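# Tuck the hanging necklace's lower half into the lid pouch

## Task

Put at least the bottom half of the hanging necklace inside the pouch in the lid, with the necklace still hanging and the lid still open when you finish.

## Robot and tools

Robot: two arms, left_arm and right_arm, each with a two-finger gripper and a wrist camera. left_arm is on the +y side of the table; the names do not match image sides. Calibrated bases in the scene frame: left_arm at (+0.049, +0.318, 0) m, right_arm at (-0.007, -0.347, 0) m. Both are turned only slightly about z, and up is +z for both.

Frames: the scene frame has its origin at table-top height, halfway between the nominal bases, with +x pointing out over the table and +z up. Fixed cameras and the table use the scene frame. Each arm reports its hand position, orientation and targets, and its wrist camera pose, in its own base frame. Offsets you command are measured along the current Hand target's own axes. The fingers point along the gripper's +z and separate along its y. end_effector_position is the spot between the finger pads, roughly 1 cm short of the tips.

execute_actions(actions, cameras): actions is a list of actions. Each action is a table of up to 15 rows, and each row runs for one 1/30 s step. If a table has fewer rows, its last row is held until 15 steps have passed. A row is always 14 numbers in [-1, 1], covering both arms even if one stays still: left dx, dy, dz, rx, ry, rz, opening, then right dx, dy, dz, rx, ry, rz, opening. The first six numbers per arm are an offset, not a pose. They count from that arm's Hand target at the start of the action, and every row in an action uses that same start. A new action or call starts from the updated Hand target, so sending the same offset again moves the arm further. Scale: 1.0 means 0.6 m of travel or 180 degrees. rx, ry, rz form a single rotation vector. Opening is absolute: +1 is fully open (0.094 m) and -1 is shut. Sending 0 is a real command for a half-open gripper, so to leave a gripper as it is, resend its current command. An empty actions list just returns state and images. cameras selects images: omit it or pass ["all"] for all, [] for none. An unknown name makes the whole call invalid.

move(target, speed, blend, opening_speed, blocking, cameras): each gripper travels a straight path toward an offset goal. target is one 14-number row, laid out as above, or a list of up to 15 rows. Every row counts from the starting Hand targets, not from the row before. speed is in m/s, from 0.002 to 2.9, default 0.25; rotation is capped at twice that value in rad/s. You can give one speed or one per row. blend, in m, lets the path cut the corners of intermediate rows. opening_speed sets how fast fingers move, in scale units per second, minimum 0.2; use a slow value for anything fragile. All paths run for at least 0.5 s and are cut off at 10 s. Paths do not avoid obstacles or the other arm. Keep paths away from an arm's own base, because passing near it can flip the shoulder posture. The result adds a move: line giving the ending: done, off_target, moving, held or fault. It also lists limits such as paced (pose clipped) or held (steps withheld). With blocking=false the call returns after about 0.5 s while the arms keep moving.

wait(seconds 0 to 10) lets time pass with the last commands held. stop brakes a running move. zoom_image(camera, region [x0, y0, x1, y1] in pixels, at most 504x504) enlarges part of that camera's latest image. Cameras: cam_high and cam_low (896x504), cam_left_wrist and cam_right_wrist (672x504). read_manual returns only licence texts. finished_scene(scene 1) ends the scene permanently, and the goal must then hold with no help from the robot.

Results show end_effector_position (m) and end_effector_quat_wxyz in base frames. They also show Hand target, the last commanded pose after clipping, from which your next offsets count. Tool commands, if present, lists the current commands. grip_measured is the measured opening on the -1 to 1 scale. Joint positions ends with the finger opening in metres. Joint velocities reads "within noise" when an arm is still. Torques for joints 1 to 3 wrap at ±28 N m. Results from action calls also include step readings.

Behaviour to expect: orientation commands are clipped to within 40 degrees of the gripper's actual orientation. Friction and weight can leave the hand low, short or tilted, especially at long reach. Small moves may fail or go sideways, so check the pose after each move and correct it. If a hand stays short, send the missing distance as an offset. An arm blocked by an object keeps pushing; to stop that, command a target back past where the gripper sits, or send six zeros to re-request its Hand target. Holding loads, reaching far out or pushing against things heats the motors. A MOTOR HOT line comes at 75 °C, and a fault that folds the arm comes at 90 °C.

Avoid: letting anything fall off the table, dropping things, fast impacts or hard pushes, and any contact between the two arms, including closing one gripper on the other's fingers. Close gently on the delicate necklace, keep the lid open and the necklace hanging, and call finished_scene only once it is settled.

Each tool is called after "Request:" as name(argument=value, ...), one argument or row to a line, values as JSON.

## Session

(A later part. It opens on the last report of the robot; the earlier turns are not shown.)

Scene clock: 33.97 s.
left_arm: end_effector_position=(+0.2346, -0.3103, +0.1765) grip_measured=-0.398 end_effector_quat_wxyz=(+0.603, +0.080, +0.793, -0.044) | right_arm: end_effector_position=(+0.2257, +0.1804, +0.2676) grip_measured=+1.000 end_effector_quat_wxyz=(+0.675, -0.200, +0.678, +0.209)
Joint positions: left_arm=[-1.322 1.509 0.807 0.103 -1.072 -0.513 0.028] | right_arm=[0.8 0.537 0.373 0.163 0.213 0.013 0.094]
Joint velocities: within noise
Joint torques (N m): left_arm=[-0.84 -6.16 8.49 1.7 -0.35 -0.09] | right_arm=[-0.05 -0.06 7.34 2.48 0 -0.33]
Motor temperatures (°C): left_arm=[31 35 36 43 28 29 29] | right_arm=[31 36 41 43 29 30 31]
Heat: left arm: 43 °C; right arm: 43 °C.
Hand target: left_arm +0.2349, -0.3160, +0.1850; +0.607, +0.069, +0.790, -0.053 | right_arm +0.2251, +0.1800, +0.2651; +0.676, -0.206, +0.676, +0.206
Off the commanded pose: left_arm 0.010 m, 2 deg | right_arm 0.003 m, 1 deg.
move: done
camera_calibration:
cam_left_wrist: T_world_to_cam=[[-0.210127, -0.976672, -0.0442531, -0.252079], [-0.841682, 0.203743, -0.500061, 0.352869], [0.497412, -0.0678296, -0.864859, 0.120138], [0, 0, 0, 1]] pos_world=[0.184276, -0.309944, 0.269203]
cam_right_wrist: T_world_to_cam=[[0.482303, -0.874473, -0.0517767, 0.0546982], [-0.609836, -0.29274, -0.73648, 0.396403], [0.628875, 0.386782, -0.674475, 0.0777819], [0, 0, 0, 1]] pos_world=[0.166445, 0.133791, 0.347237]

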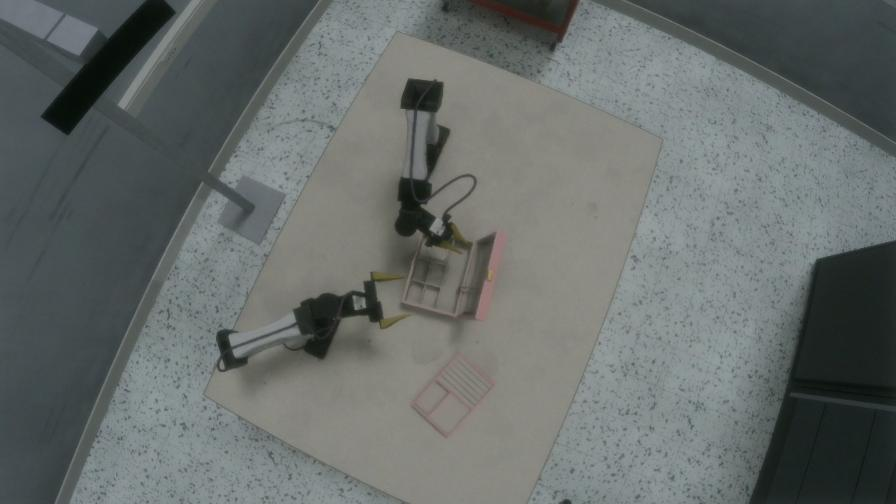

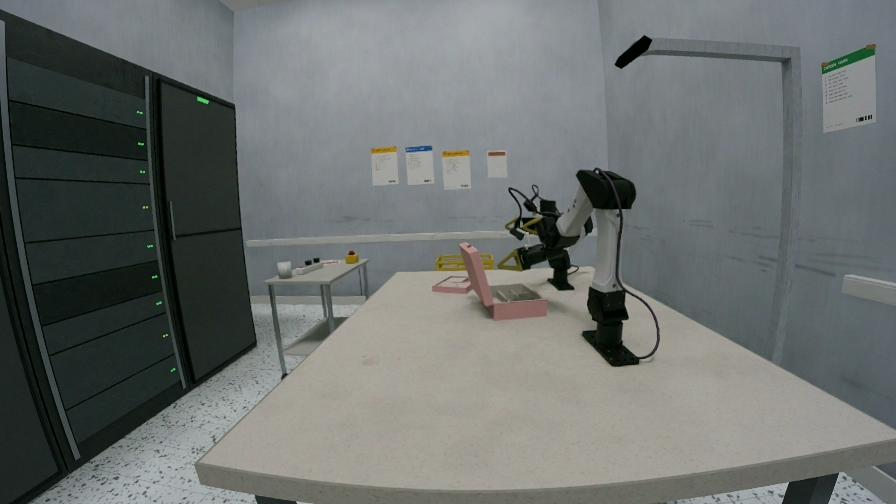

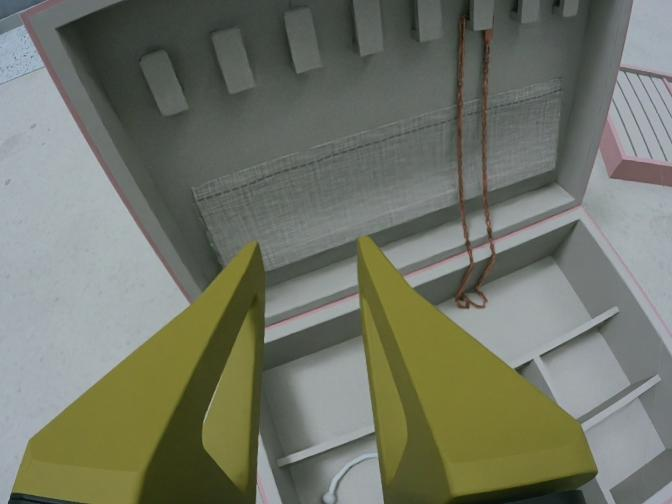

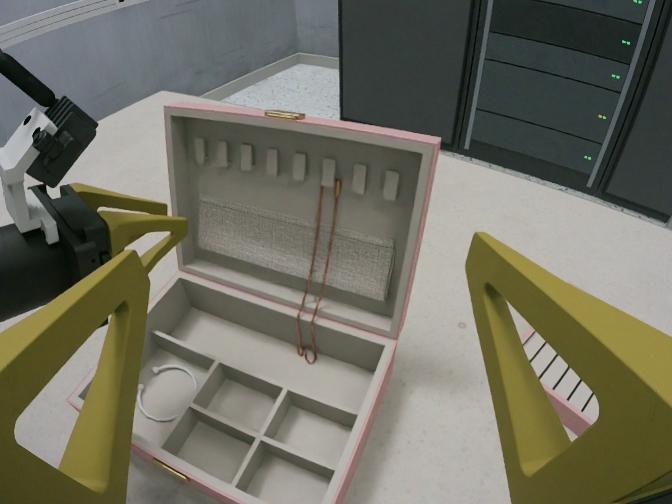

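Request:
move(
  target=[0.0223,-0.0385,0.1033,0,0,-0.4444,-0.5, 0,0,0,0,0,0,1],
  speed=0.15,
)

Scene clock: 42.20 s.
left_arm: end_effector_position=(+0.2809, -0.3418, +0.1476) grip_measured=-0.498 end_effector_quat_wxyz=(+0.438, -0.444, +0.663, -0.414) | right_arm: end_effector_position=(+0.2257, +0.1804, +0.2676) grip_measured=+1.000 end_effector_quat_wxyz=(+0.675, -0.201, +0.678, +0.209)
Joint positions: left_arm=[-1.212 1.736 0.894 0.325 -0.982 -1.789 0.024] | right_arm=[0.8 0.537 0.373 0.163 0.212 0.013 0.094]
Joint velocities: within noise
Joint torques (N m): left_arm=[0.58 -7.92 7.92 1.96 -0.2 -0.07] | right_arm=[-0.09 -0.06 7.34 2.48 0 -0.33]
Motor temperatures (°C): left_arm=[31 35 37 43 28 29 29] | right_arm=[31 35 41 45 29 30 31]
Heat: left arm: 43 °C; right arm: 45 °C.
Hand target: left_arm +0.2864, -0.3485, +0.1560; +0.431, -0.455, +0.650, -0.430 | right_arm +0.2251, +0.1800, +0.2651; +0.676, -0.206, +0.676, +0.207
Off the commanded pose: left_arm 0.012 m, 3 deg | right_arm 0.003 m, 1 deg.
move: off_target (left_arm)
camera_calibration:
cam_left_wrist: T_world_to_cam=[[0.1977, -0.281728, 0.938906, -0.296509], [-0.828095, -0.560554, 0.00616754, 0.0441258], [0.524569, -0.778723, -0.344119, -0.257467], [0, 0, 0, 1]] pos_world=[0.23022, -0.259296, 0.189522]
cam_right_wrist: T_world_to_cam=[[0.482663, -0.874277, -0.0517405, 0.0545978], [-0.609728, -0.293029, -0.736455, 0.396416], [0.628703, 0.387007, -0.674506, 0.0777913], [0, 0, 0, 1]] pos_world=[0.166446, 0.133789, 0.347238]

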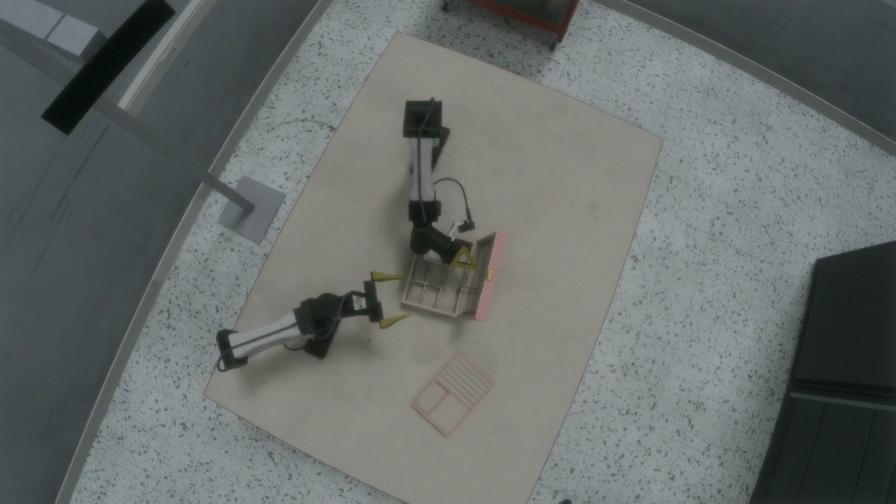

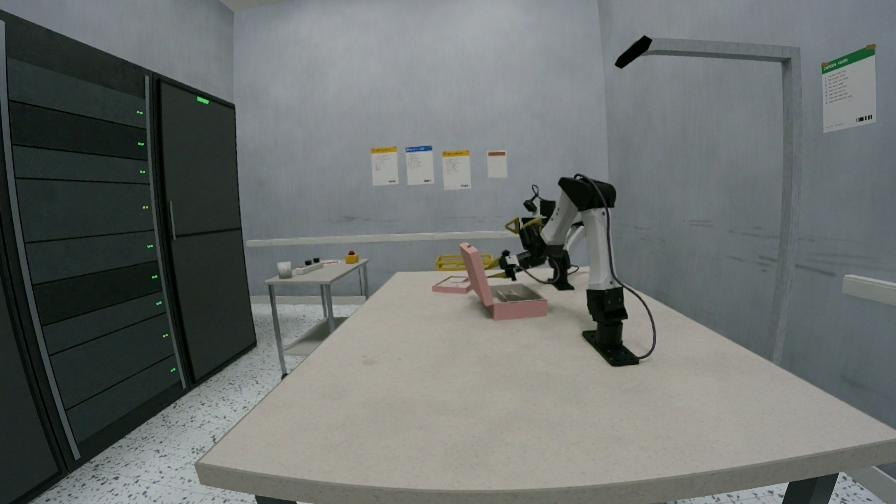

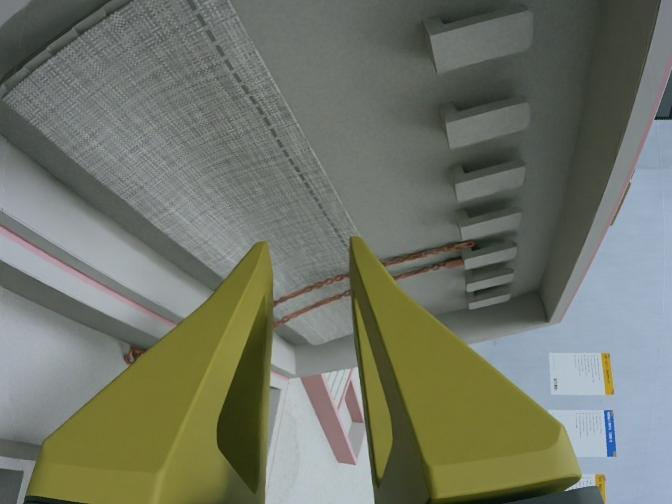

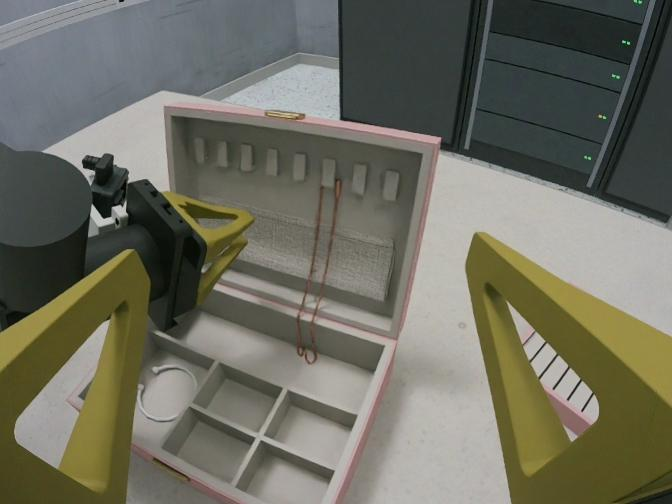

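Request:
zoom_image(
  camera="cam_left_wrist",
  region=[0, 0, 380, 250],
)

Request:
zoom_image(
  camera="cam_left_wrist",
  region=[200, 120, 400, 350],
)

Scaled by 1.326 from the camera's 672x504 image, which has a finer 960x720 frame.

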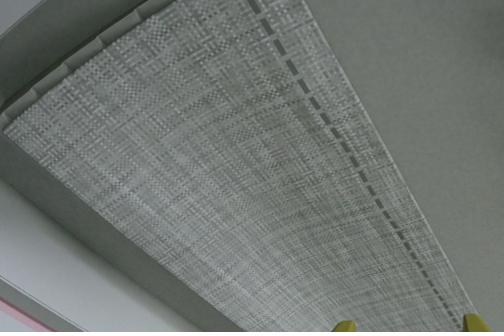

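Scaled by 2.191 from the camera's 672x504 image, which has a finer 960x720 frame.

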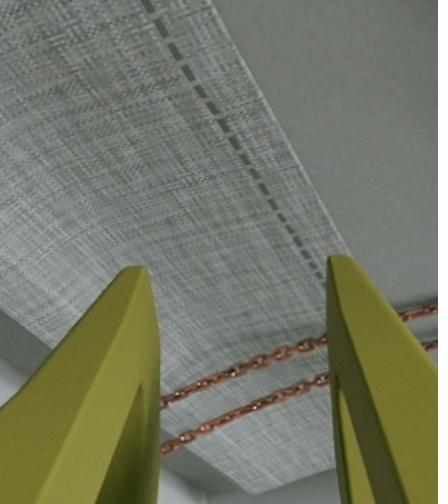

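Request:
move(
  target=[-0.0013,-0.0057,0.045,0,0,0,-0.5, 0,0,0,0,0,0,1],
  speed=0.06,
  cameras=["cam_left_wrist","cam_right_wrist"],
)

Scene clock: 44.80 s.
left_arm: end_effector_position=(+0.3065, -0.3469, +0.1438) grip_measured=-0.498 end_effector_quat_wxyz=(+0.432, -0.453, +0.658, -0.419) | right_arm: end_effector_position=(+0.2257, +0.1804, +0.2676) grip_measured=+1.000 end_effector_quat_wxyz=(+0.675, -0.201, +0.678, +0.209)
Joint positions: left_arm=[-1.148 1.794 0.939 0.378 -0.925 -1.765 0.024] | right_arm=[0.8 0.537 0.373 0.163 0.212 0.013 0.094]
Joint velocities: within noise
Joint torques (N m): left_arm=[0.64 -8.2 8.08 1.95 -0.18 0.21] | right_arm=[-0.08 -0.06 7.34 2.48 -0.01 -0.32]
Motor temperatures (°C): left_arm=[31 36 37 42 28 29 29] | right_arm=[31 35 41 45 29 30 30]
Heat: left arm: 42 °C; right arm: 45 °C.
Hand target: left_arm +0.3131, -0.3531, +0.1525; +0.431, -0.455, +0.650, -0.430 | right_arm +0.2251, +0.1800, +0.2651; +0.676, -0.206, +0.676, +0.207
Off the commanded pose: left_arm 0.012 m, 2 deg | right_arm 0.003 m, 1 deg.
move: off_target (left_arm)
camera_calibration:
cam_left_wrist: T_world_to_cam=[[0.205407, -0.258854, 0.943823, -0.294623], [-0.824151, -0.565854, 0.0241705, 0.0568325], [0.52781, -0.782818, -0.329565, -0.28075], [0, 0, 0, 1]] pos_world=[0.255539, -0.263881, 0.184173]
cam_right_wrist: T_world_to_cam=[[0.482663, -0.874277, -0.0517405, 0.0545978], [-0.609728, -0.293029, -0.736455, 0.396416], [0.628703, 0.387007, -0.674506, 0.0777913], [0, 0, 0, 1]] pos_world=[0.166446, 0.133789, 0.347238]
Images, in order (width x height): cam_left_wrist 672x504, cam_right_wrist 672x504.

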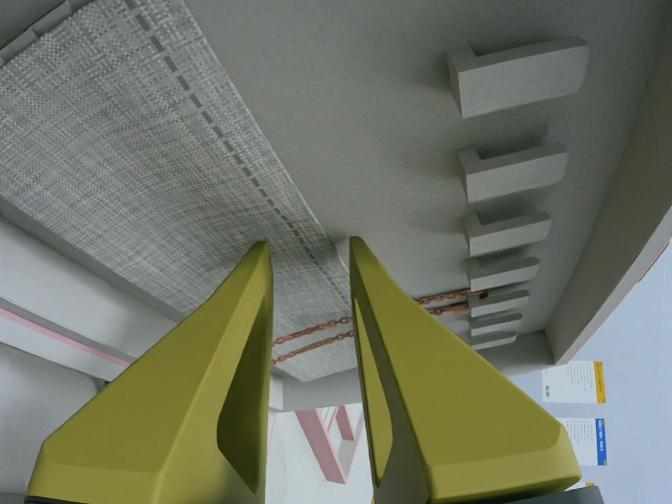

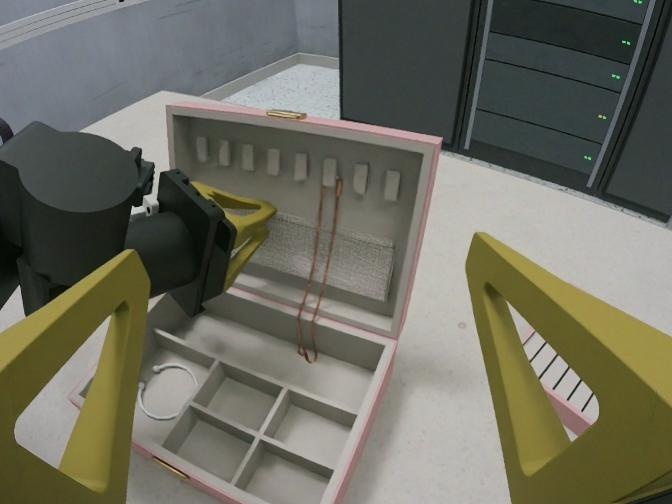

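Request:
zoom_image(
  camera="cam_left_wrist",
  region=[200, 130, 420, 330],
)

Request:
zoom_image(
  camera="cam_right_wrist",
  region=[190, 150, 440, 340],
)

Scaled by 2.291 from the camera's 672x504 image, which has a finer 960x720 frame.

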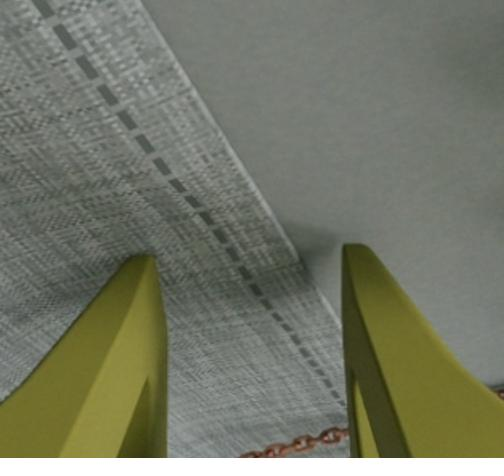

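Scaled by 2.016 from the camera's 672x504 image, which has a finer 960x720 frame.

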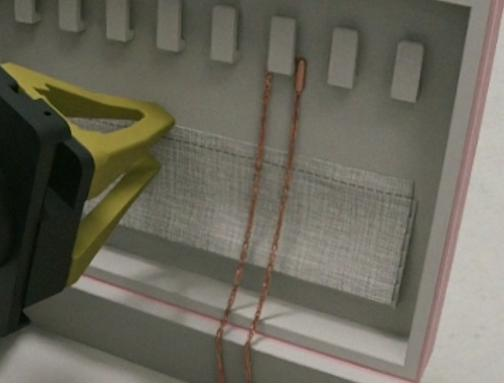

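Request:
move(
  target=[0,0,0.0083,0,0,0,-0.5, 0,0,0,0,0,0,1],
  speed=0.03,
  cameras=["cam_left_wrist"],
)

Scene clock: 46.00 s.
left_arm: end_effector_position=(+0.3077, -0.3509, +0.1432) grip_measured=-0.498 end_effector_quat_wxyz=(+0.428, -0.450, +0.660, -0.422) | right_arm: end_effector_position=(+0.2257, +0.1804, +0.2676) grip_measured=+1.000 end_effector_quat_wxyz=(+0.675, -0.201, +0.678, +0.209)
Joint positions: left_arm=[-1.146 1.804 0.946 0.389 -0.912 -1.757 0.024] | right_arm=[0.8 0.537 0.373 0.163 0.212 0.013 0.094]
Joint velocities: within noise
Joint torques (N m): left_arm=[1.11 -8.34 8.03 1.97 -0.23 0.18] | right_arm=[-0.06 -0.03 7.31 2.48 -0.01 -0.32]
Motor temperatures (°C): left_arm=[31 36 37 42 28 29 29] | right_arm=[31 35 41 45 29 30 30]
Heat: left arm: 42 °C; right arm: 45 °C.
Hand target: left_arm +0.3178, -0.3538, +0.1511; +0.431, -0.455, +0.650, -0.430 | right_arm +0.2251, +0.1800, +0.2650; +0.676, -0.206, +0.676, +0.206
Off the commanded pose: left_arm 0.013 m, 2 deg | right_arm 0.003 m, 1 deg.
move: off_target (left_arm)
camera_calibration:
cam_left_wrist: T_world_to_cam=[[0.203218, -0.258853, 0.944297, -0.294692], [-0.83087, -0.555839, 0.0264398, 0.0609047], [0.518033, -0.789961, -0.32803, -0.284386], [0, 0, 0, 1]] pos_world=[0.257812, -0.267083, 0.183379]
Images, in order (width x height): cam_left_wrist 672x504.

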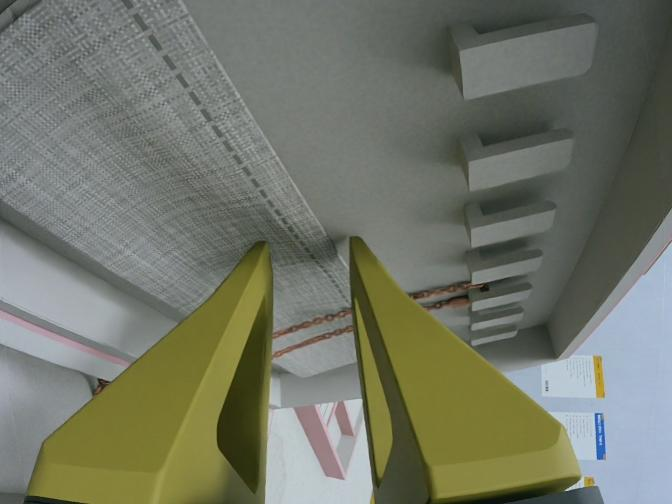

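Request:
zoom_image(
  camera="cam_left_wrist",
  region=[220, 180, 400, 300],
)

Scaled by 2.800 from the camera's 672x504 image, which has a finer 960x720 frame.

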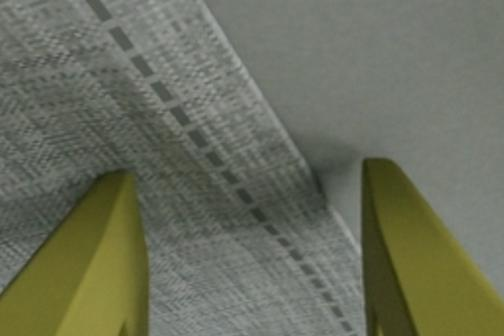

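Request:
move(
  target=[-0.0052,-0.0005,-0.0180,-0.0622,-0.0327,-0.0115,-0.5, 0,0,0,0,0,0,1],
  speed=0.08,
  cameras=["cam_left_wrist"],
)

Scene clock: 48.97 s.
left_arm: end_effector_position=(+0.3073, -0.3433, +0.1490) grip_measured=-0.498 end_effector_quat_wxyz=(+0.410, -0.518, +0.667, -0.345) | right_arm: end_effector_position=(+0.2257, +0.1804, +0.2676) grip_measured=+1.000 end_effector_quat_wxyz=(+0.675, -0.201, +0.678, +0.209)
Joint positions: left_arm=[-1.148 1.818 1.197 -0.19 -0.945 -2.066 0.024] | right_arm=[0.8 0.537 0.373 0.163 0.212 0.013 0.094]
Joint velocities: within noise
Joint torques (N m): left_arm=[-0.58 -8.91 8.49 1.39 -0.43 -0.03] | right_arm=[-0.05 -0.08 7.34 2.47 0 -0.32]
Motor temperatures (°C): left_arm=[31 36 37 42 28 29 29] | right_arm=[31 35 41 46 29 30 30]
Heat: left arm: 42 °C; right arm: 46 °C.
Hand target: left_arm +0.3082, -0.3492, +0.1548; +0.410, -0.528, +0.658, -0.349 | right_arm +0.2251, +0.1800, +0.2650; +0.676, -0.206, +0.676, +0.206
Off the commanded pose: left_arm 0.008 m, 2 deg | right_arm 0.003 m, 1 deg.
joint sent to its limit (left arm) — joint 6 (wrist roll), lower limit. The joint targets still meet the commanded pose.
move: done
camera_calibration:
cam_left_wrist: T_world_to_cam=[[0.381219, -0.24888, 0.890354, -0.341356], [-0.735994, -0.664511, 0.129377, -0.0172527], [0.559451, -0.704617, -0.436498, -0.243569], [0, 0, 0, 1]] pos_world=[0.253698, -0.268044, 0.199842]
Images, in order (width x height): cam_left_wrist 672x504.

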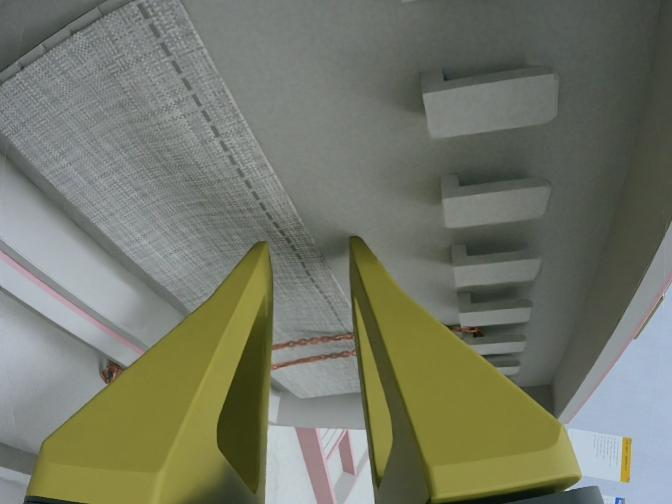

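Request:
zoom_image(
  camera="cam_left_wrist",
  region=[220, 180, 400, 300],
)

Scaled by 2.800 from the camera's 672x504 image, which has a finer 960x720 frame.

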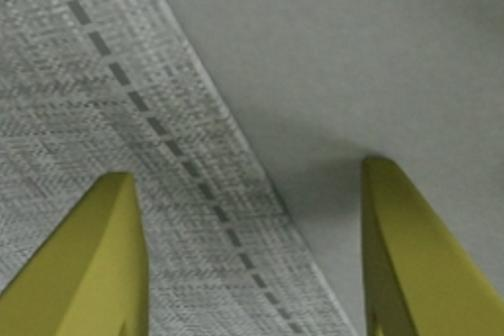

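Request:
move(
  target=[0,0,0.0083,0,0,0,-0.5, 0,0,0,0,0,0,1],
  speed=0.03,
  cameras=["cam_left_wrist"],
)

Scene clock: 49.87 s.
left_arm: end_effector_position=(+0.3081, -0.3440, +0.1482) grip_measured=-0.498 end_effector_quat_wxyz=(+0.413, -0.518, +0.666, -0.343) | right_arm: end_effector_position=(+0.2257, +0.1804, +0.2676) grip_measured=+1.000 end_effector_quat_wxyz=(+0.675, -0.201, +0.678, +0.209)
Joint positions: left_arm=[-1.148 1.827 1.206 -0.196 -0.949 -2.068 0.024] | right_arm=[0.8 0.537 0.373 0.163 0.212 0.013 0.094]
Joint velocities: within noise
Joint torques (N m): left_arm=[0.14 -8.43 8.53 1.46 -0.34 0] | right_arm=[-0.08 -0.06 7.34 2.47 -0.01 -0.32]
Motor temperatures (°C): left_arm=[31 36 38 42 28 29 29] | right_arm=[31 35 41 46 29 30 30]
Heat: left arm: 42 °C; right arm: 46 °C.
Hand target: left_arm +0.3128, -0.3494, +0.1528; +0.409, -0.528, +0.657, -0.349 | right_arm +0.2251, +0.1800, +0.2650; +0.676, -0.206, +0.676, +0.206
Off the commanded pose: left_arm 0.008 m, 2 deg | right_arm 0.003 m, 1 deg.
joint sent to its limit (left arm) — joint 6 (wrist roll), lower limit. The joint targets still meet the commanded pose.
move: done
camera_calibration:
cam_left_wrist: T_world_to_cam=[[0.381613, -0.2521, 0.889279, -0.342235], [-0.73356, -0.667949, 0.125435, -0.0183812], [0.562371, -0.700207, -0.439828, -0.24377], [0, 0, 0, 1]] pos_world=[0.254207, -0.269244, 0.199431]
Images, in order (width x height): cam_left_wrist 672x504.

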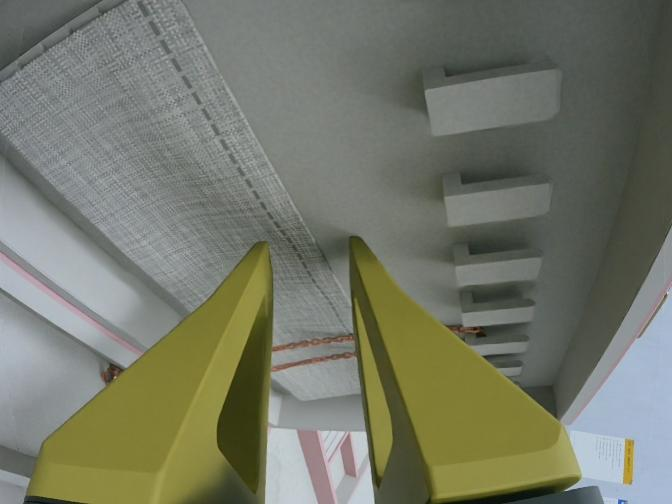

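Request:
move(
  target=[0,0,0.0067,0,0,0,-0.5, 0,0,0,0,0,0,1],
  speed=0.03,
  cameras=["cam_left_wrist"],
)

Scene clock: 50.70 s.
left_arm: end_effector_position=(+0.3090, -0.3458, +0.1470) grip_measured=-0.498 end_effector_quat_wxyz=(+0.413, -0.518, +0.667, -0.342) | right_arm: end_effector_position=(+0.2257, +0.1804, +0.2676) grip_measured=+1.000 end_effector_quat_wxyz=(+0.675, -0.201, +0.678, +0.209)
Joint positions: left_arm=[-1.148 1.836 1.214 -0.196 -0.95 -2.068 0.024] | right_arm=[0.8 0.537 0.373 0.163 0.212 0.012 0.094]
Joint velocities: within noise
Joint torques (N m): left_arm=[1.09 -8.57 8.62 1.46 -0.28 0.01] | right_arm=[-0.05 -0.03 7.32 2.48 0 -0.33]
Motor temperatures (°C): left_arm=[31 36 38 42 28 29 29] | right_arm=[31 35 41 46 29 30 30]
Heat: left arm: 42 °C; right arm: 46 °C.
Hand target: left_arm +0.3164, -0.3495, +0.1510; +0.409, -0.528, +0.657, -0.349 | right_arm +0.2251, +0.1800, +0.2650; +0.676, -0.207, +0.676, +0.206
Off the commanded pose: left_arm 0.009 m, 2 deg | right_arm 0.003 m, 1 deg.
joint sent to its limit (left arm) — joint 6 (wrist roll), lower limit. The joint targets still meet the commanded pose.
move: done
camera_calibration:
cam_left_wrist: T_world_to_cam=[[0.382191, -0.253253, 0.888703, -0.342384], [-0.733233, -0.668418, 0.124851, -0.0190193], [0.562406, -0.699343, -0.441156, -0.245548], [0, 0, 0, 1]] pos_world=[0.255008, -0.271145, 0.198327]
Images, in order (width x height): cam_left_wrist 672x504.

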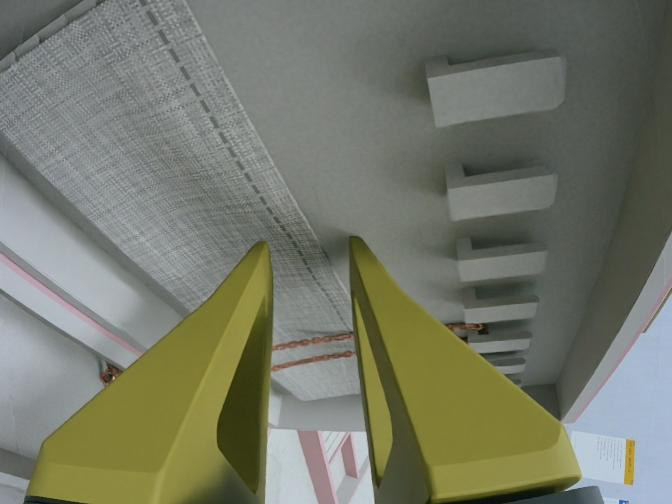

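Request:
zoom_image(
  camera="cam_left_wrist",
  region=[230, 190, 380, 290],
)

Scaled by 3.360 from the camera's 672x504 image, which has a finer 960x720 frame.

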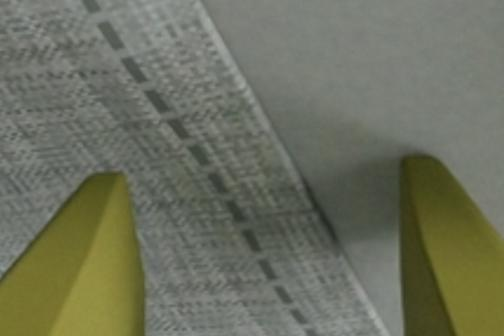

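Request:
move(
  target=[0,0,0,0,0,0,-0.72, 0,0,0,0,0,0,1],
  speed=0.03,
  opening_speed=0.3,
  cameras=["cam_left_wrist"],
)

Request:
zoom_image(
  camera="cam_left_wrist",
  region=[220, 170, 400, 290],
)

Scene clock: 51.97 s.
left_arm: end_effector_position=(+0.3095, -0.3469, +0.1490) grip_measured=-0.717 end_effector_quat_wxyz=(+0.412, -0.518, +0.665, -0.344) | right_arm: end_effector_position=(+0.2257, +0.1804, +0.2676) grip_measured=+1.000 end_effector_quat_wxyz=(+0.675, -0.201, +0.678, +0.209)
Joint positions: left_arm=[-1.148 1.836 1.22 -0.196 -0.95 -2.068 0.013] | right_arm=[0.8 0.537 0.373 0.163 0.212 0.012 0.094]
Joint velocities: within noise
Joint torques (N m): left_arm=[0.92 -8.53 8.27 1.43 -0.31 -0.07] | right_arm=[-0.09 -0.05 7.36 2.47 -0.01 -0.33]
Motor temperatures (°C): left_arm=[31 37 38 42 28 29 29] | right_arm=[31 35 41 46 29 30 30]
Heat: left arm: 42 °C; right arm: 46 °C.
Hand target: left_arm +0.3164, -0.3495, +0.1510; +0.410, -0.528, +0.657, -0.349 | right_arm +0.2251, +0.1800, +0.2650; +0.676, -0.207, +0.676, +0.206
Off the commanded pose: left_arm 0.008 m, 2 deg | right_arm 0.003 m, 1 deg.
joint sent to its limit (left arm) — joint 6 (wrist roll), lower limit. The joint targets still meet the commanded pose.
move: done
camera_calibration:
cam_left_wrist: T_world_to_cam=[[0.380109, -0.248598, 0.890907, -0.342751], [-0.733514, -0.667776, 0.126621, -0.0196231], [0.563449, -0.701623, -0.436178, -0.247614], [0, 0, 0, 1]] pos_world=[0.255407, -0.272042, 0.199841]
Images, in order (width x height): cam_left_wrist 672x504.

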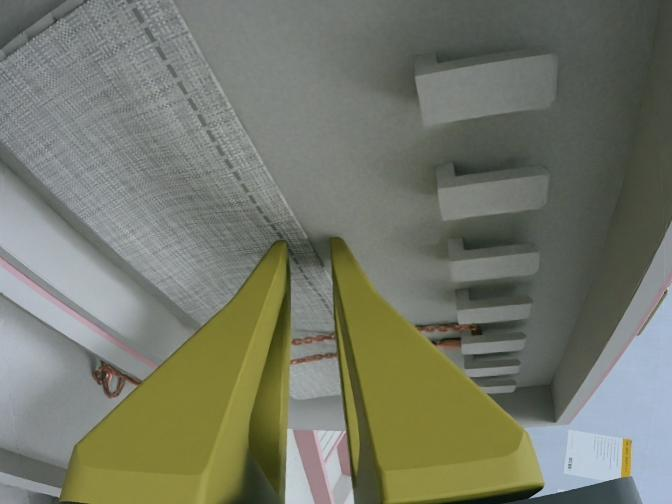

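Scaled by 2.800 from the camera's 672x504 image, which has a finer 960x720 frame.

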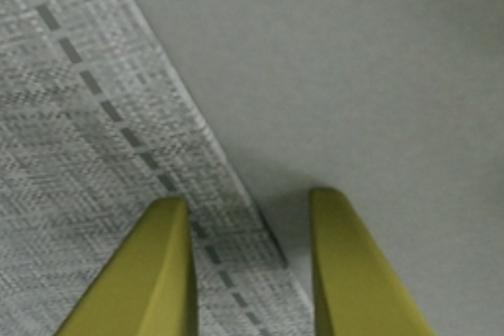

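Request:
move(
  target=[0,0,0,0,0,0,-0.84, 0,0,0,0,0,0,1],
  speed=0.03,
  opening_speed=0.3,
  cameras=["cam_left_wrist"],
)

Request:
zoom_image(
  camera="cam_left_wrist",
  region=[220, 170, 400, 290],
)

Scene clock: 52.80 s.
left_arm: end_effector_position=(+0.3095, -0.3469, +0.1490) grip_measured=-0.838 end_effector_quat_wxyz=(+0.412, -0.518, +0.665, -0.344) | right_arm: end_effector_position=(+0.2257, +0.1804, +0.2676) grip_measured=+1.000 end_effector_quat_wxyz=(+0.675, -0.201, +0.678, +0.209)
Joint positions: left_arm=[-1.148 1.836 1.22 -0.196 -0.95 -2.068 0.008] | right_arm=[0.8 0.537 0.373 0.163 0.212 0.012 0.094]
Joint velocities: within noise
Joint torques (N m): left_arm=[0.98 -8.46 8.06 1.5 -0.3 0.01] | right_arm=[-0.08 -0.05 7.32 2.48 -0.01 -0.32]
Motor temperatures (°C): left_arm=[31 37 38 41 28 29 29] | right_arm=[31 35 41 46 29 30 30]
Heat: left arm: 41 °C; right arm: 46 °C.
Hand target: left_arm +0.3164, -0.3495, +0.1510; +0.410, -0.528, +0.657, -0.349 | right_arm +0.2251, +0.1800, +0.2650; +0.676, -0.207, +0.676, +0.206
Off the commanded pose: left_arm 0.008 m, 2 deg | right_arm 0.003 m, 1 deg.
joint sent to its limit (left arm) — joint 6 (wrist roll), lower limit. The joint targets still meet the commanded pose.
move: done
camera_calibration:
cam_left_wrist: T_world_to_cam=[[0.380109, -0.248598, 0.890907, -0.342751], [-0.733514, -0.667776, 0.126621, -0.0196231], [0.563449, -0.701623, -0.436178, -0.247614], [0, 0, 0, 1]] pos_world=[0.255407, -0.272042, 0.199841]
Images, in order (width x height): cam_left_wrist 672x504.

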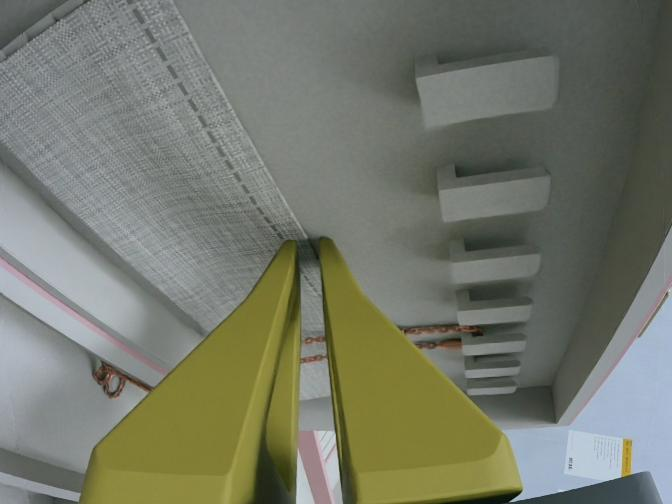

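Scaled by 2.800 from the camera's 672x504 image, which has a finer 960x720 frame.

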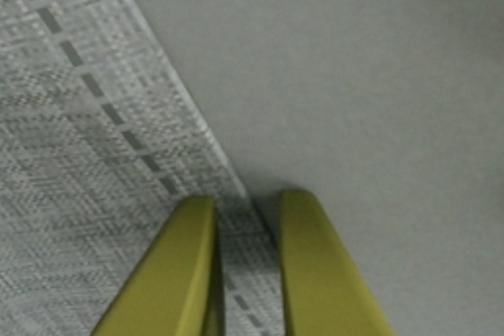

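Request:
move(
  target=[0,0,0.0083,0,0,0,-0.75, 0,0,0,0,0,0,1],
  speed=0.03,
  opening_speed=0.3,
  cameras=["cam_left_wrist"],
)

Request:
zoom_image(
  camera="cam_left_wrist",
  region=[220, 170, 400, 290],
)

Scene clock: 53.70 s.
left_arm: end_effector_position=(+0.3123, -0.3462, +0.1459) grip_measured=-0.752 end_effector_quat_wxyz=(+0.413, -0.520, +0.664, -0.343) | right_arm: end_effector_position=(+0.2257, +0.1804, +0.2676) grip_measured=+1.000 end_effector_quat_wxyz=(+0.675, -0.201, +0.678, +0.209)
Joint positions: left_arm=[-1.141 1.845 1.22 -0.189 -0.948 -2.068 0.012] | right_arm=[0.8 0.537 0.373 0.163 0.212 0.012 0.094]
Joint velocities: within noise
Joint torques (N m): left_arm=[1.24 -8.47 8.25 1.59 -0.24 0.09] | right_arm=[-0.05 -0.05 7.32 2.47 -0.01 -0.33]
Motor temperatures (°C): left_arm=[31 37 38 41 28 29 29] | right_arm=[31 35 41 46 29 30 30]
Heat: left arm: 41 °C; right arm: 46 °C.
Hand target: left_arm +0.3209, -0.3496, +0.1489; +0.410, -0.528, +0.657, -0.349 | right_arm +0.2251, +0.1800, +0.2650; +0.676, -0.206, +0.676, +0.206
Off the commanded pose: left_arm 0.010 m, 1 deg | right_arm 0.003 m, 1 deg.
move: done
camera_calibration:
cam_left_wrist: T_world_to_cam=[[0.383362, -0.247245, 0.88989, -0.341291], [-0.729664, -0.671777, 0.127693, -0.0194339], [0.566236, -0.698273, -0.43794, -0.249475], [0, 0, 0, 1]] pos_world=[0.25792, -0.271639, 0.196938]
Images, in order (width x height): cam_left_wrist 672x504.

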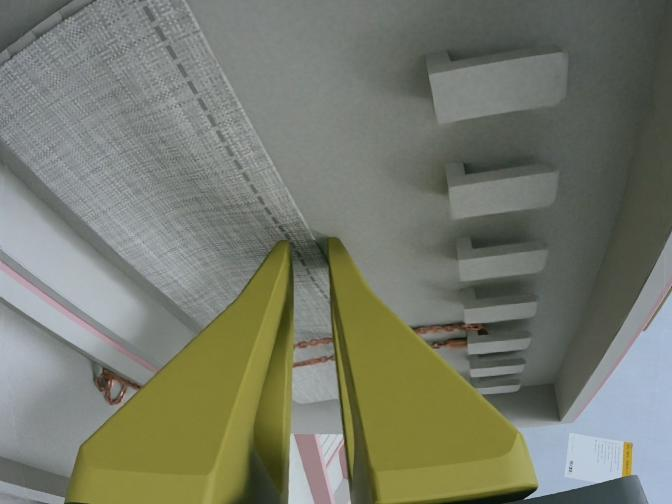

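Scaled by 2.800 from the camera's 672x504 image, which has a finer 960x720 frame.

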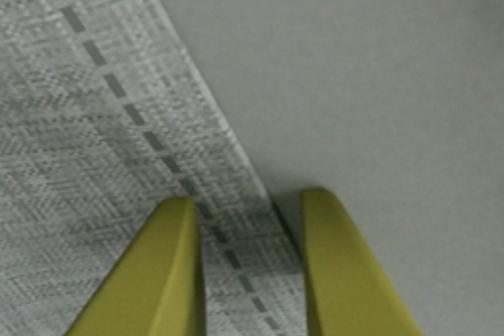

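Request:
move(
  target=[-0.001,-0.0042,0.0053,0,0,0,-0.70, 0,0,0,0,0,0,1],
  speed=0.03,
  opening_speed=0.3,
  cameras=["cam_left_wrist"],
)

Request:
zoom_image(
  camera="cam_left_wrist",
  region=[220, 170, 400, 290],
)

Scene clock: 54.70 s.
left_arm: end_effector_position=(+0.3156, -0.3460, +0.1443) grip_measured=-0.702 end_effector_quat_wxyz=(+0.410, -0.523, +0.665, -0.342) | right_arm: end_effector_position=(+0.2257, +0.1804, +0.2676) grip_measured=+1.000 end_effector_quat_wxyz=(+0.675, -0.201, +0.678, +0.209)
Joint positions: left_arm=[-1.131 1.851 1.224 -0.187 -0.936 -2.068 0.014] | right_arm=[0.8 0.537 0.373 0.163 0.212 0.012 0.094]
Joint velocities: within noise
Joint torques (N m): left_arm=[1.18 -8.87 8.43 1.61 -0.32 0.21] | right_arm=[-0.08 -0.06 7.34 2.48 -0.01 -0.32]
Motor temperatures (°C): left_arm=[31 37 38 41 28 29 29] | right_arm=[31 35 41 46 29 30 30]
Heat: left arm: 41 °C; right arm: 46 °C.
Hand target: left_arm +0.3249, -0.3496, +0.1499; +0.409, -0.528, +0.657, -0.349 | right_arm +0.2251, +0.1800, +0.2650; +0.676, -0.206, +0.676, +0.206
Off the commanded pose: left_arm 0.011 m, 1 deg | right_arm 0.003 m, 1 deg.
move: off_target (left_arm)
camera_calibration:
cam_left_wrist: T_world_to_cam=[[0.389878, -0.242605, 0.888334, -0.341297], [-0.727506, -0.672565, 0.135614, -0.0186532], [0.564562, -0.699141, -0.438715, -0.251581], [0, 0, 0, 1]] pos_world=[0.261527, -0.271236, 0.195343]
Images, in order (width x height): cam_left_wrist 672x504.

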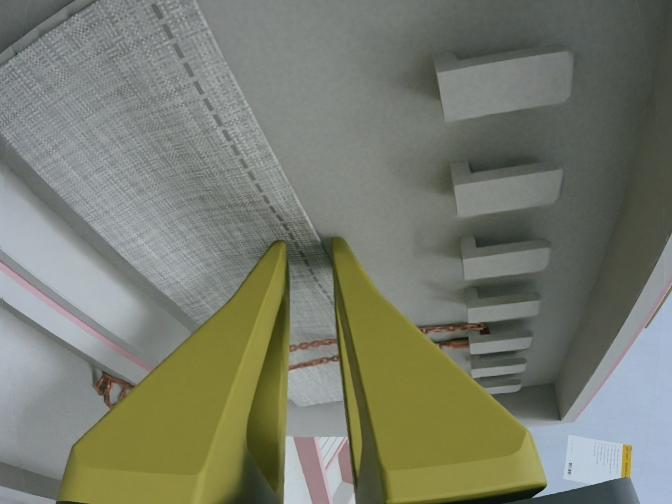

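Scaled by 2.800 from the camera's 672x504 image, which has a finer 960x720 frame.

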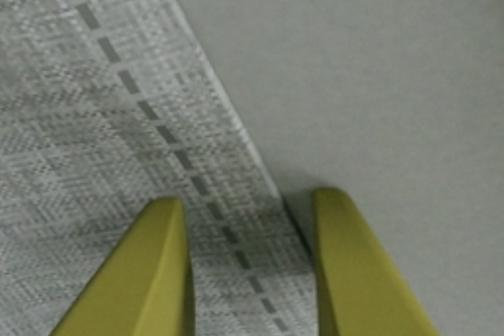

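Request:
move(
  target=[-0.001,-0.0063,0.0030,0,0,0,-0.70, 0,0,0,0,0,0,1],
  speed=0.03,
  opening_speed=0.3,
  cameras=["cam_left_wrist","cam_right_wrist"],
)

Request:
zoom_image(
  camera="cam_left_wrist",
  region=[220, 170, 400, 290],
)

Request:
zoom_image(
  camera="cam_right_wrist",
  region=[190, 120, 440, 320],
)

Scene clock: 55.73 s.
left_arm: end_effector_position=(+0.3185, -0.3469, +0.1448) grip_measured=-0.702 end_effector_quat_wxyz=(+0.407, -0.523, +0.666, -0.342) | right_arm: end_effector_position=(+0.2257, +0.1804, +0.2676) grip_measured=+1.000 end_effector_quat_wxyz=(+0.675, -0.201, +0.678, +0.209)
Joint positions: left_arm=[-1.124 1.854 1.233 -0.187 -0.926 -2.061 0.014] | right_arm=[0.8 0.537 0.373 0.163 0.212 0.012 0.094]
Joint velocities: within noise
Joint torques (N m): left_arm=[1.14 -8.92 8.7 1.58 -0.37 0.22] | right_arm=[-0.08 -0.05 7.34 2.48 0 -0.32]
Motor temperatures (°C): left_arm=[31 37 38 41 28 29 29] | right_arm=[31 35 41 47 29 30 30]
Heat: left arm: 41 °C; right arm: 47 °C.
Hand target: left_arm +0.3282, -0.3497, +0.1526; +0.410, -0.528, +0.658, -0.349 | right_arm +0.2251, +0.1800, +0.2650; +0.676, -0.206, +0.676, +0.206
Off the commanded pose: left_arm 0.013 m, 1 deg | right_arm 0.003 m, 1 deg.
move: off_target (left_arm)
camera_calibration:
cam_left_wrist: T_world_to_cam=[[0.393011, -0.242997, 0.886845, -0.344017], [-0.728977, -0.670191, 0.139417, -0.0165329], [0.560478, -0.701282, -0.440532, -0.252769], [0, 0, 0, 1]] pos_world=[0.264822, -0.271938, 0.196043]
cam_right_wrist: T_world_to_cam=[[0.482696, -0.874279, -0.0513888, 0.0544716], [-0.609591, -0.293271, -0.736472, 0.396431], [0.628811, 0.386818, -0.674513, 0.0778013], [0, 0, 0, 1]] pos_world=[0.166445, 0.13379, 0.347238]
Images, in order (width x height): cam_left_wrist 672x504, cam_right_wrist 672x504.

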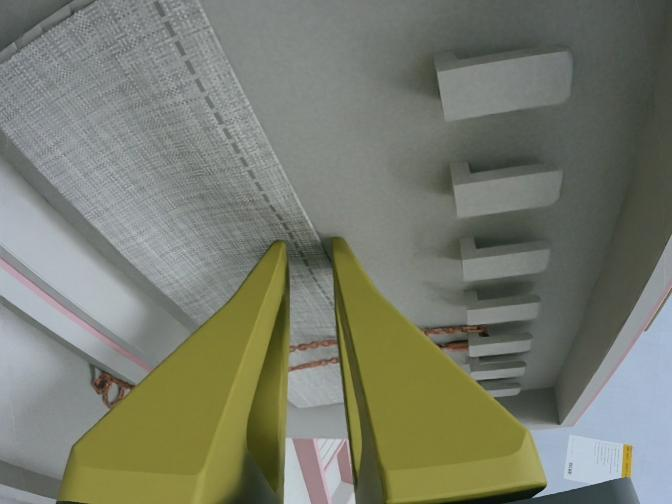

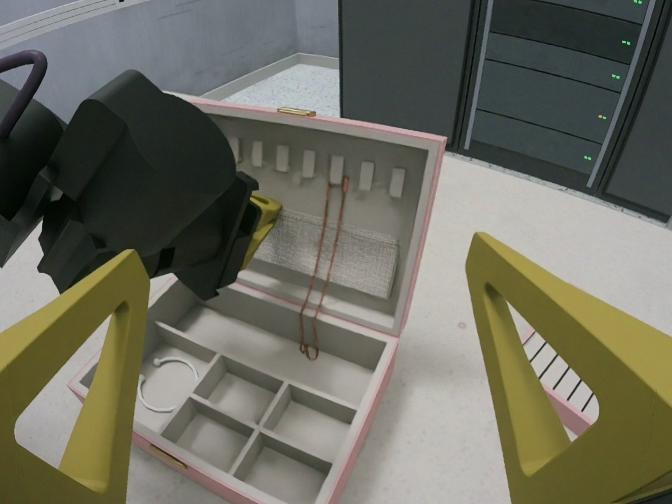

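Scaled by 2.800 from the camera's 672x504 image, which has a finer 960x720 frame.

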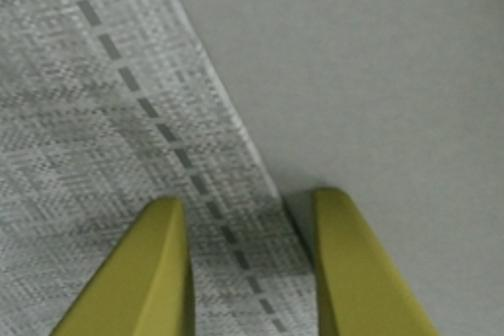

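Scaled by 2.016 from the camera's 672x504 image, which has a finer 960x720 frame.

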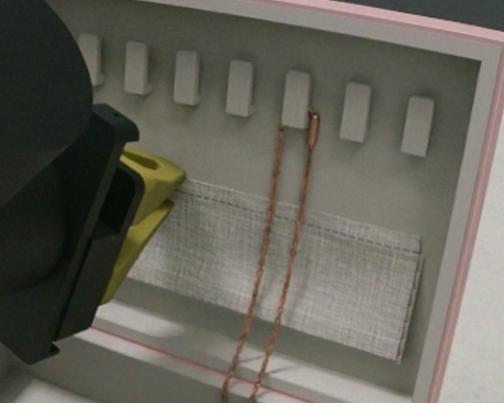

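Request:
move(
  target=[0,0,0,0,0,0,-0.82, 0,0,0,0,0,0,1],
  speed=0.03,
  opening_speed=0.25,
  cameras=["cam_left_wrist","cam_right_wrist"],
)

Request:
zoom_image(
  camera="cam_left_wrist",
  region=[220, 170, 400, 290],
)

Scene clock: 56.60 s.
left_arm: end_effector_position=(+0.3195, -0.3475, +0.1468) grip_measured=-0.818 end_effector_quat_wxyz=(+0.407, -0.524, +0.665, -0.343) | right_arm: end_effector_position=(+0.2257, +0.1804, +0.2676) grip_measured=+1.000 end_effector_quat_wxyz=(+0.675, -0.201, +0.678, +0.209)
Joint positions: left_arm=[-1.123 1.854 1.238 -0.187 -0.926 -2.06 0.009] | right_arm=[0.8 0.537 0.373 0.163 0.212 0.012 0.094]
Joint velocities: within noise
Joint torques (N m): left_arm=[1.2 -9.02 8.36 1.56 -0.35 0.17] | right_arm=[-0.09 -0.05 7.32 2.48 0 -0.32]
Motor temperatures (°C): left_arm=[31 37 38 41 28 29 29] | right_arm=[31 34 41 47 29 30 30]
Heat: left arm: 41 °C; right arm: 47 °C.
Hand target: left_arm +0.3282, -0.3497, +0.1526; +0.409, -0.528, +0.658, -0.349 | right_arm +0.2251, +0.1800, +0.2650; +0.676, -0.206, +0.676, +0.206
Off the commanded pose: left_arm 0.011 m, 1 deg | right_arm 0.003 m, 1 deg.
move: off_target (left_arm)
camera_calibration:
cam_left_wrist: T_world_to_cam=[[0.391104, -0.238604, 0.888879, -0.344468], [-0.728516, -0.670449, 0.140575, -0.016847], [0.562407, -0.702542, -0.436042, -0.254573], [0, 0, 0, 1]] pos_world=[0.265624, -0.272335, 0.197554]
cam_right_wrist: T_world_to_cam=[[0.482696, -0.874279, -0.0513888, 0.0544716], [-0.609591, -0.293271, -0.736472, 0.396431], [0.628811, 0.386818, -0.674513, 0.0778013], [0, 0, 0, 1]] pos_world=[0.166445, 0.13379, 0.347238]
Images, in order (width x height): cam_left_wrist 672x504, cam_right_wrist 672x504.

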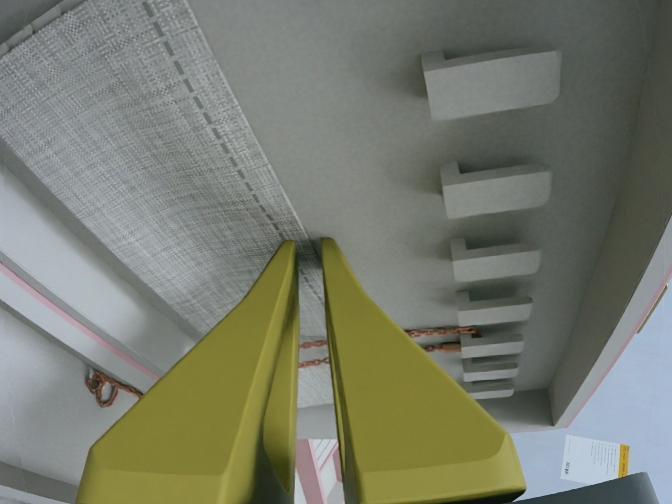

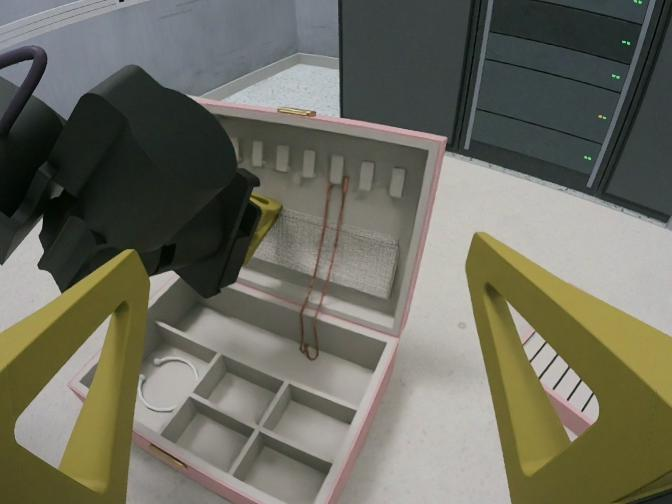

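Scaled by 2.800 from the camera's 672x504 image, which has a finer 960x720 frame.

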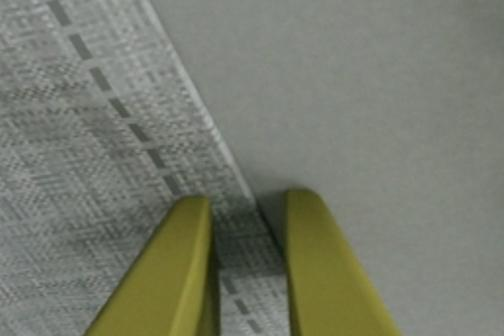

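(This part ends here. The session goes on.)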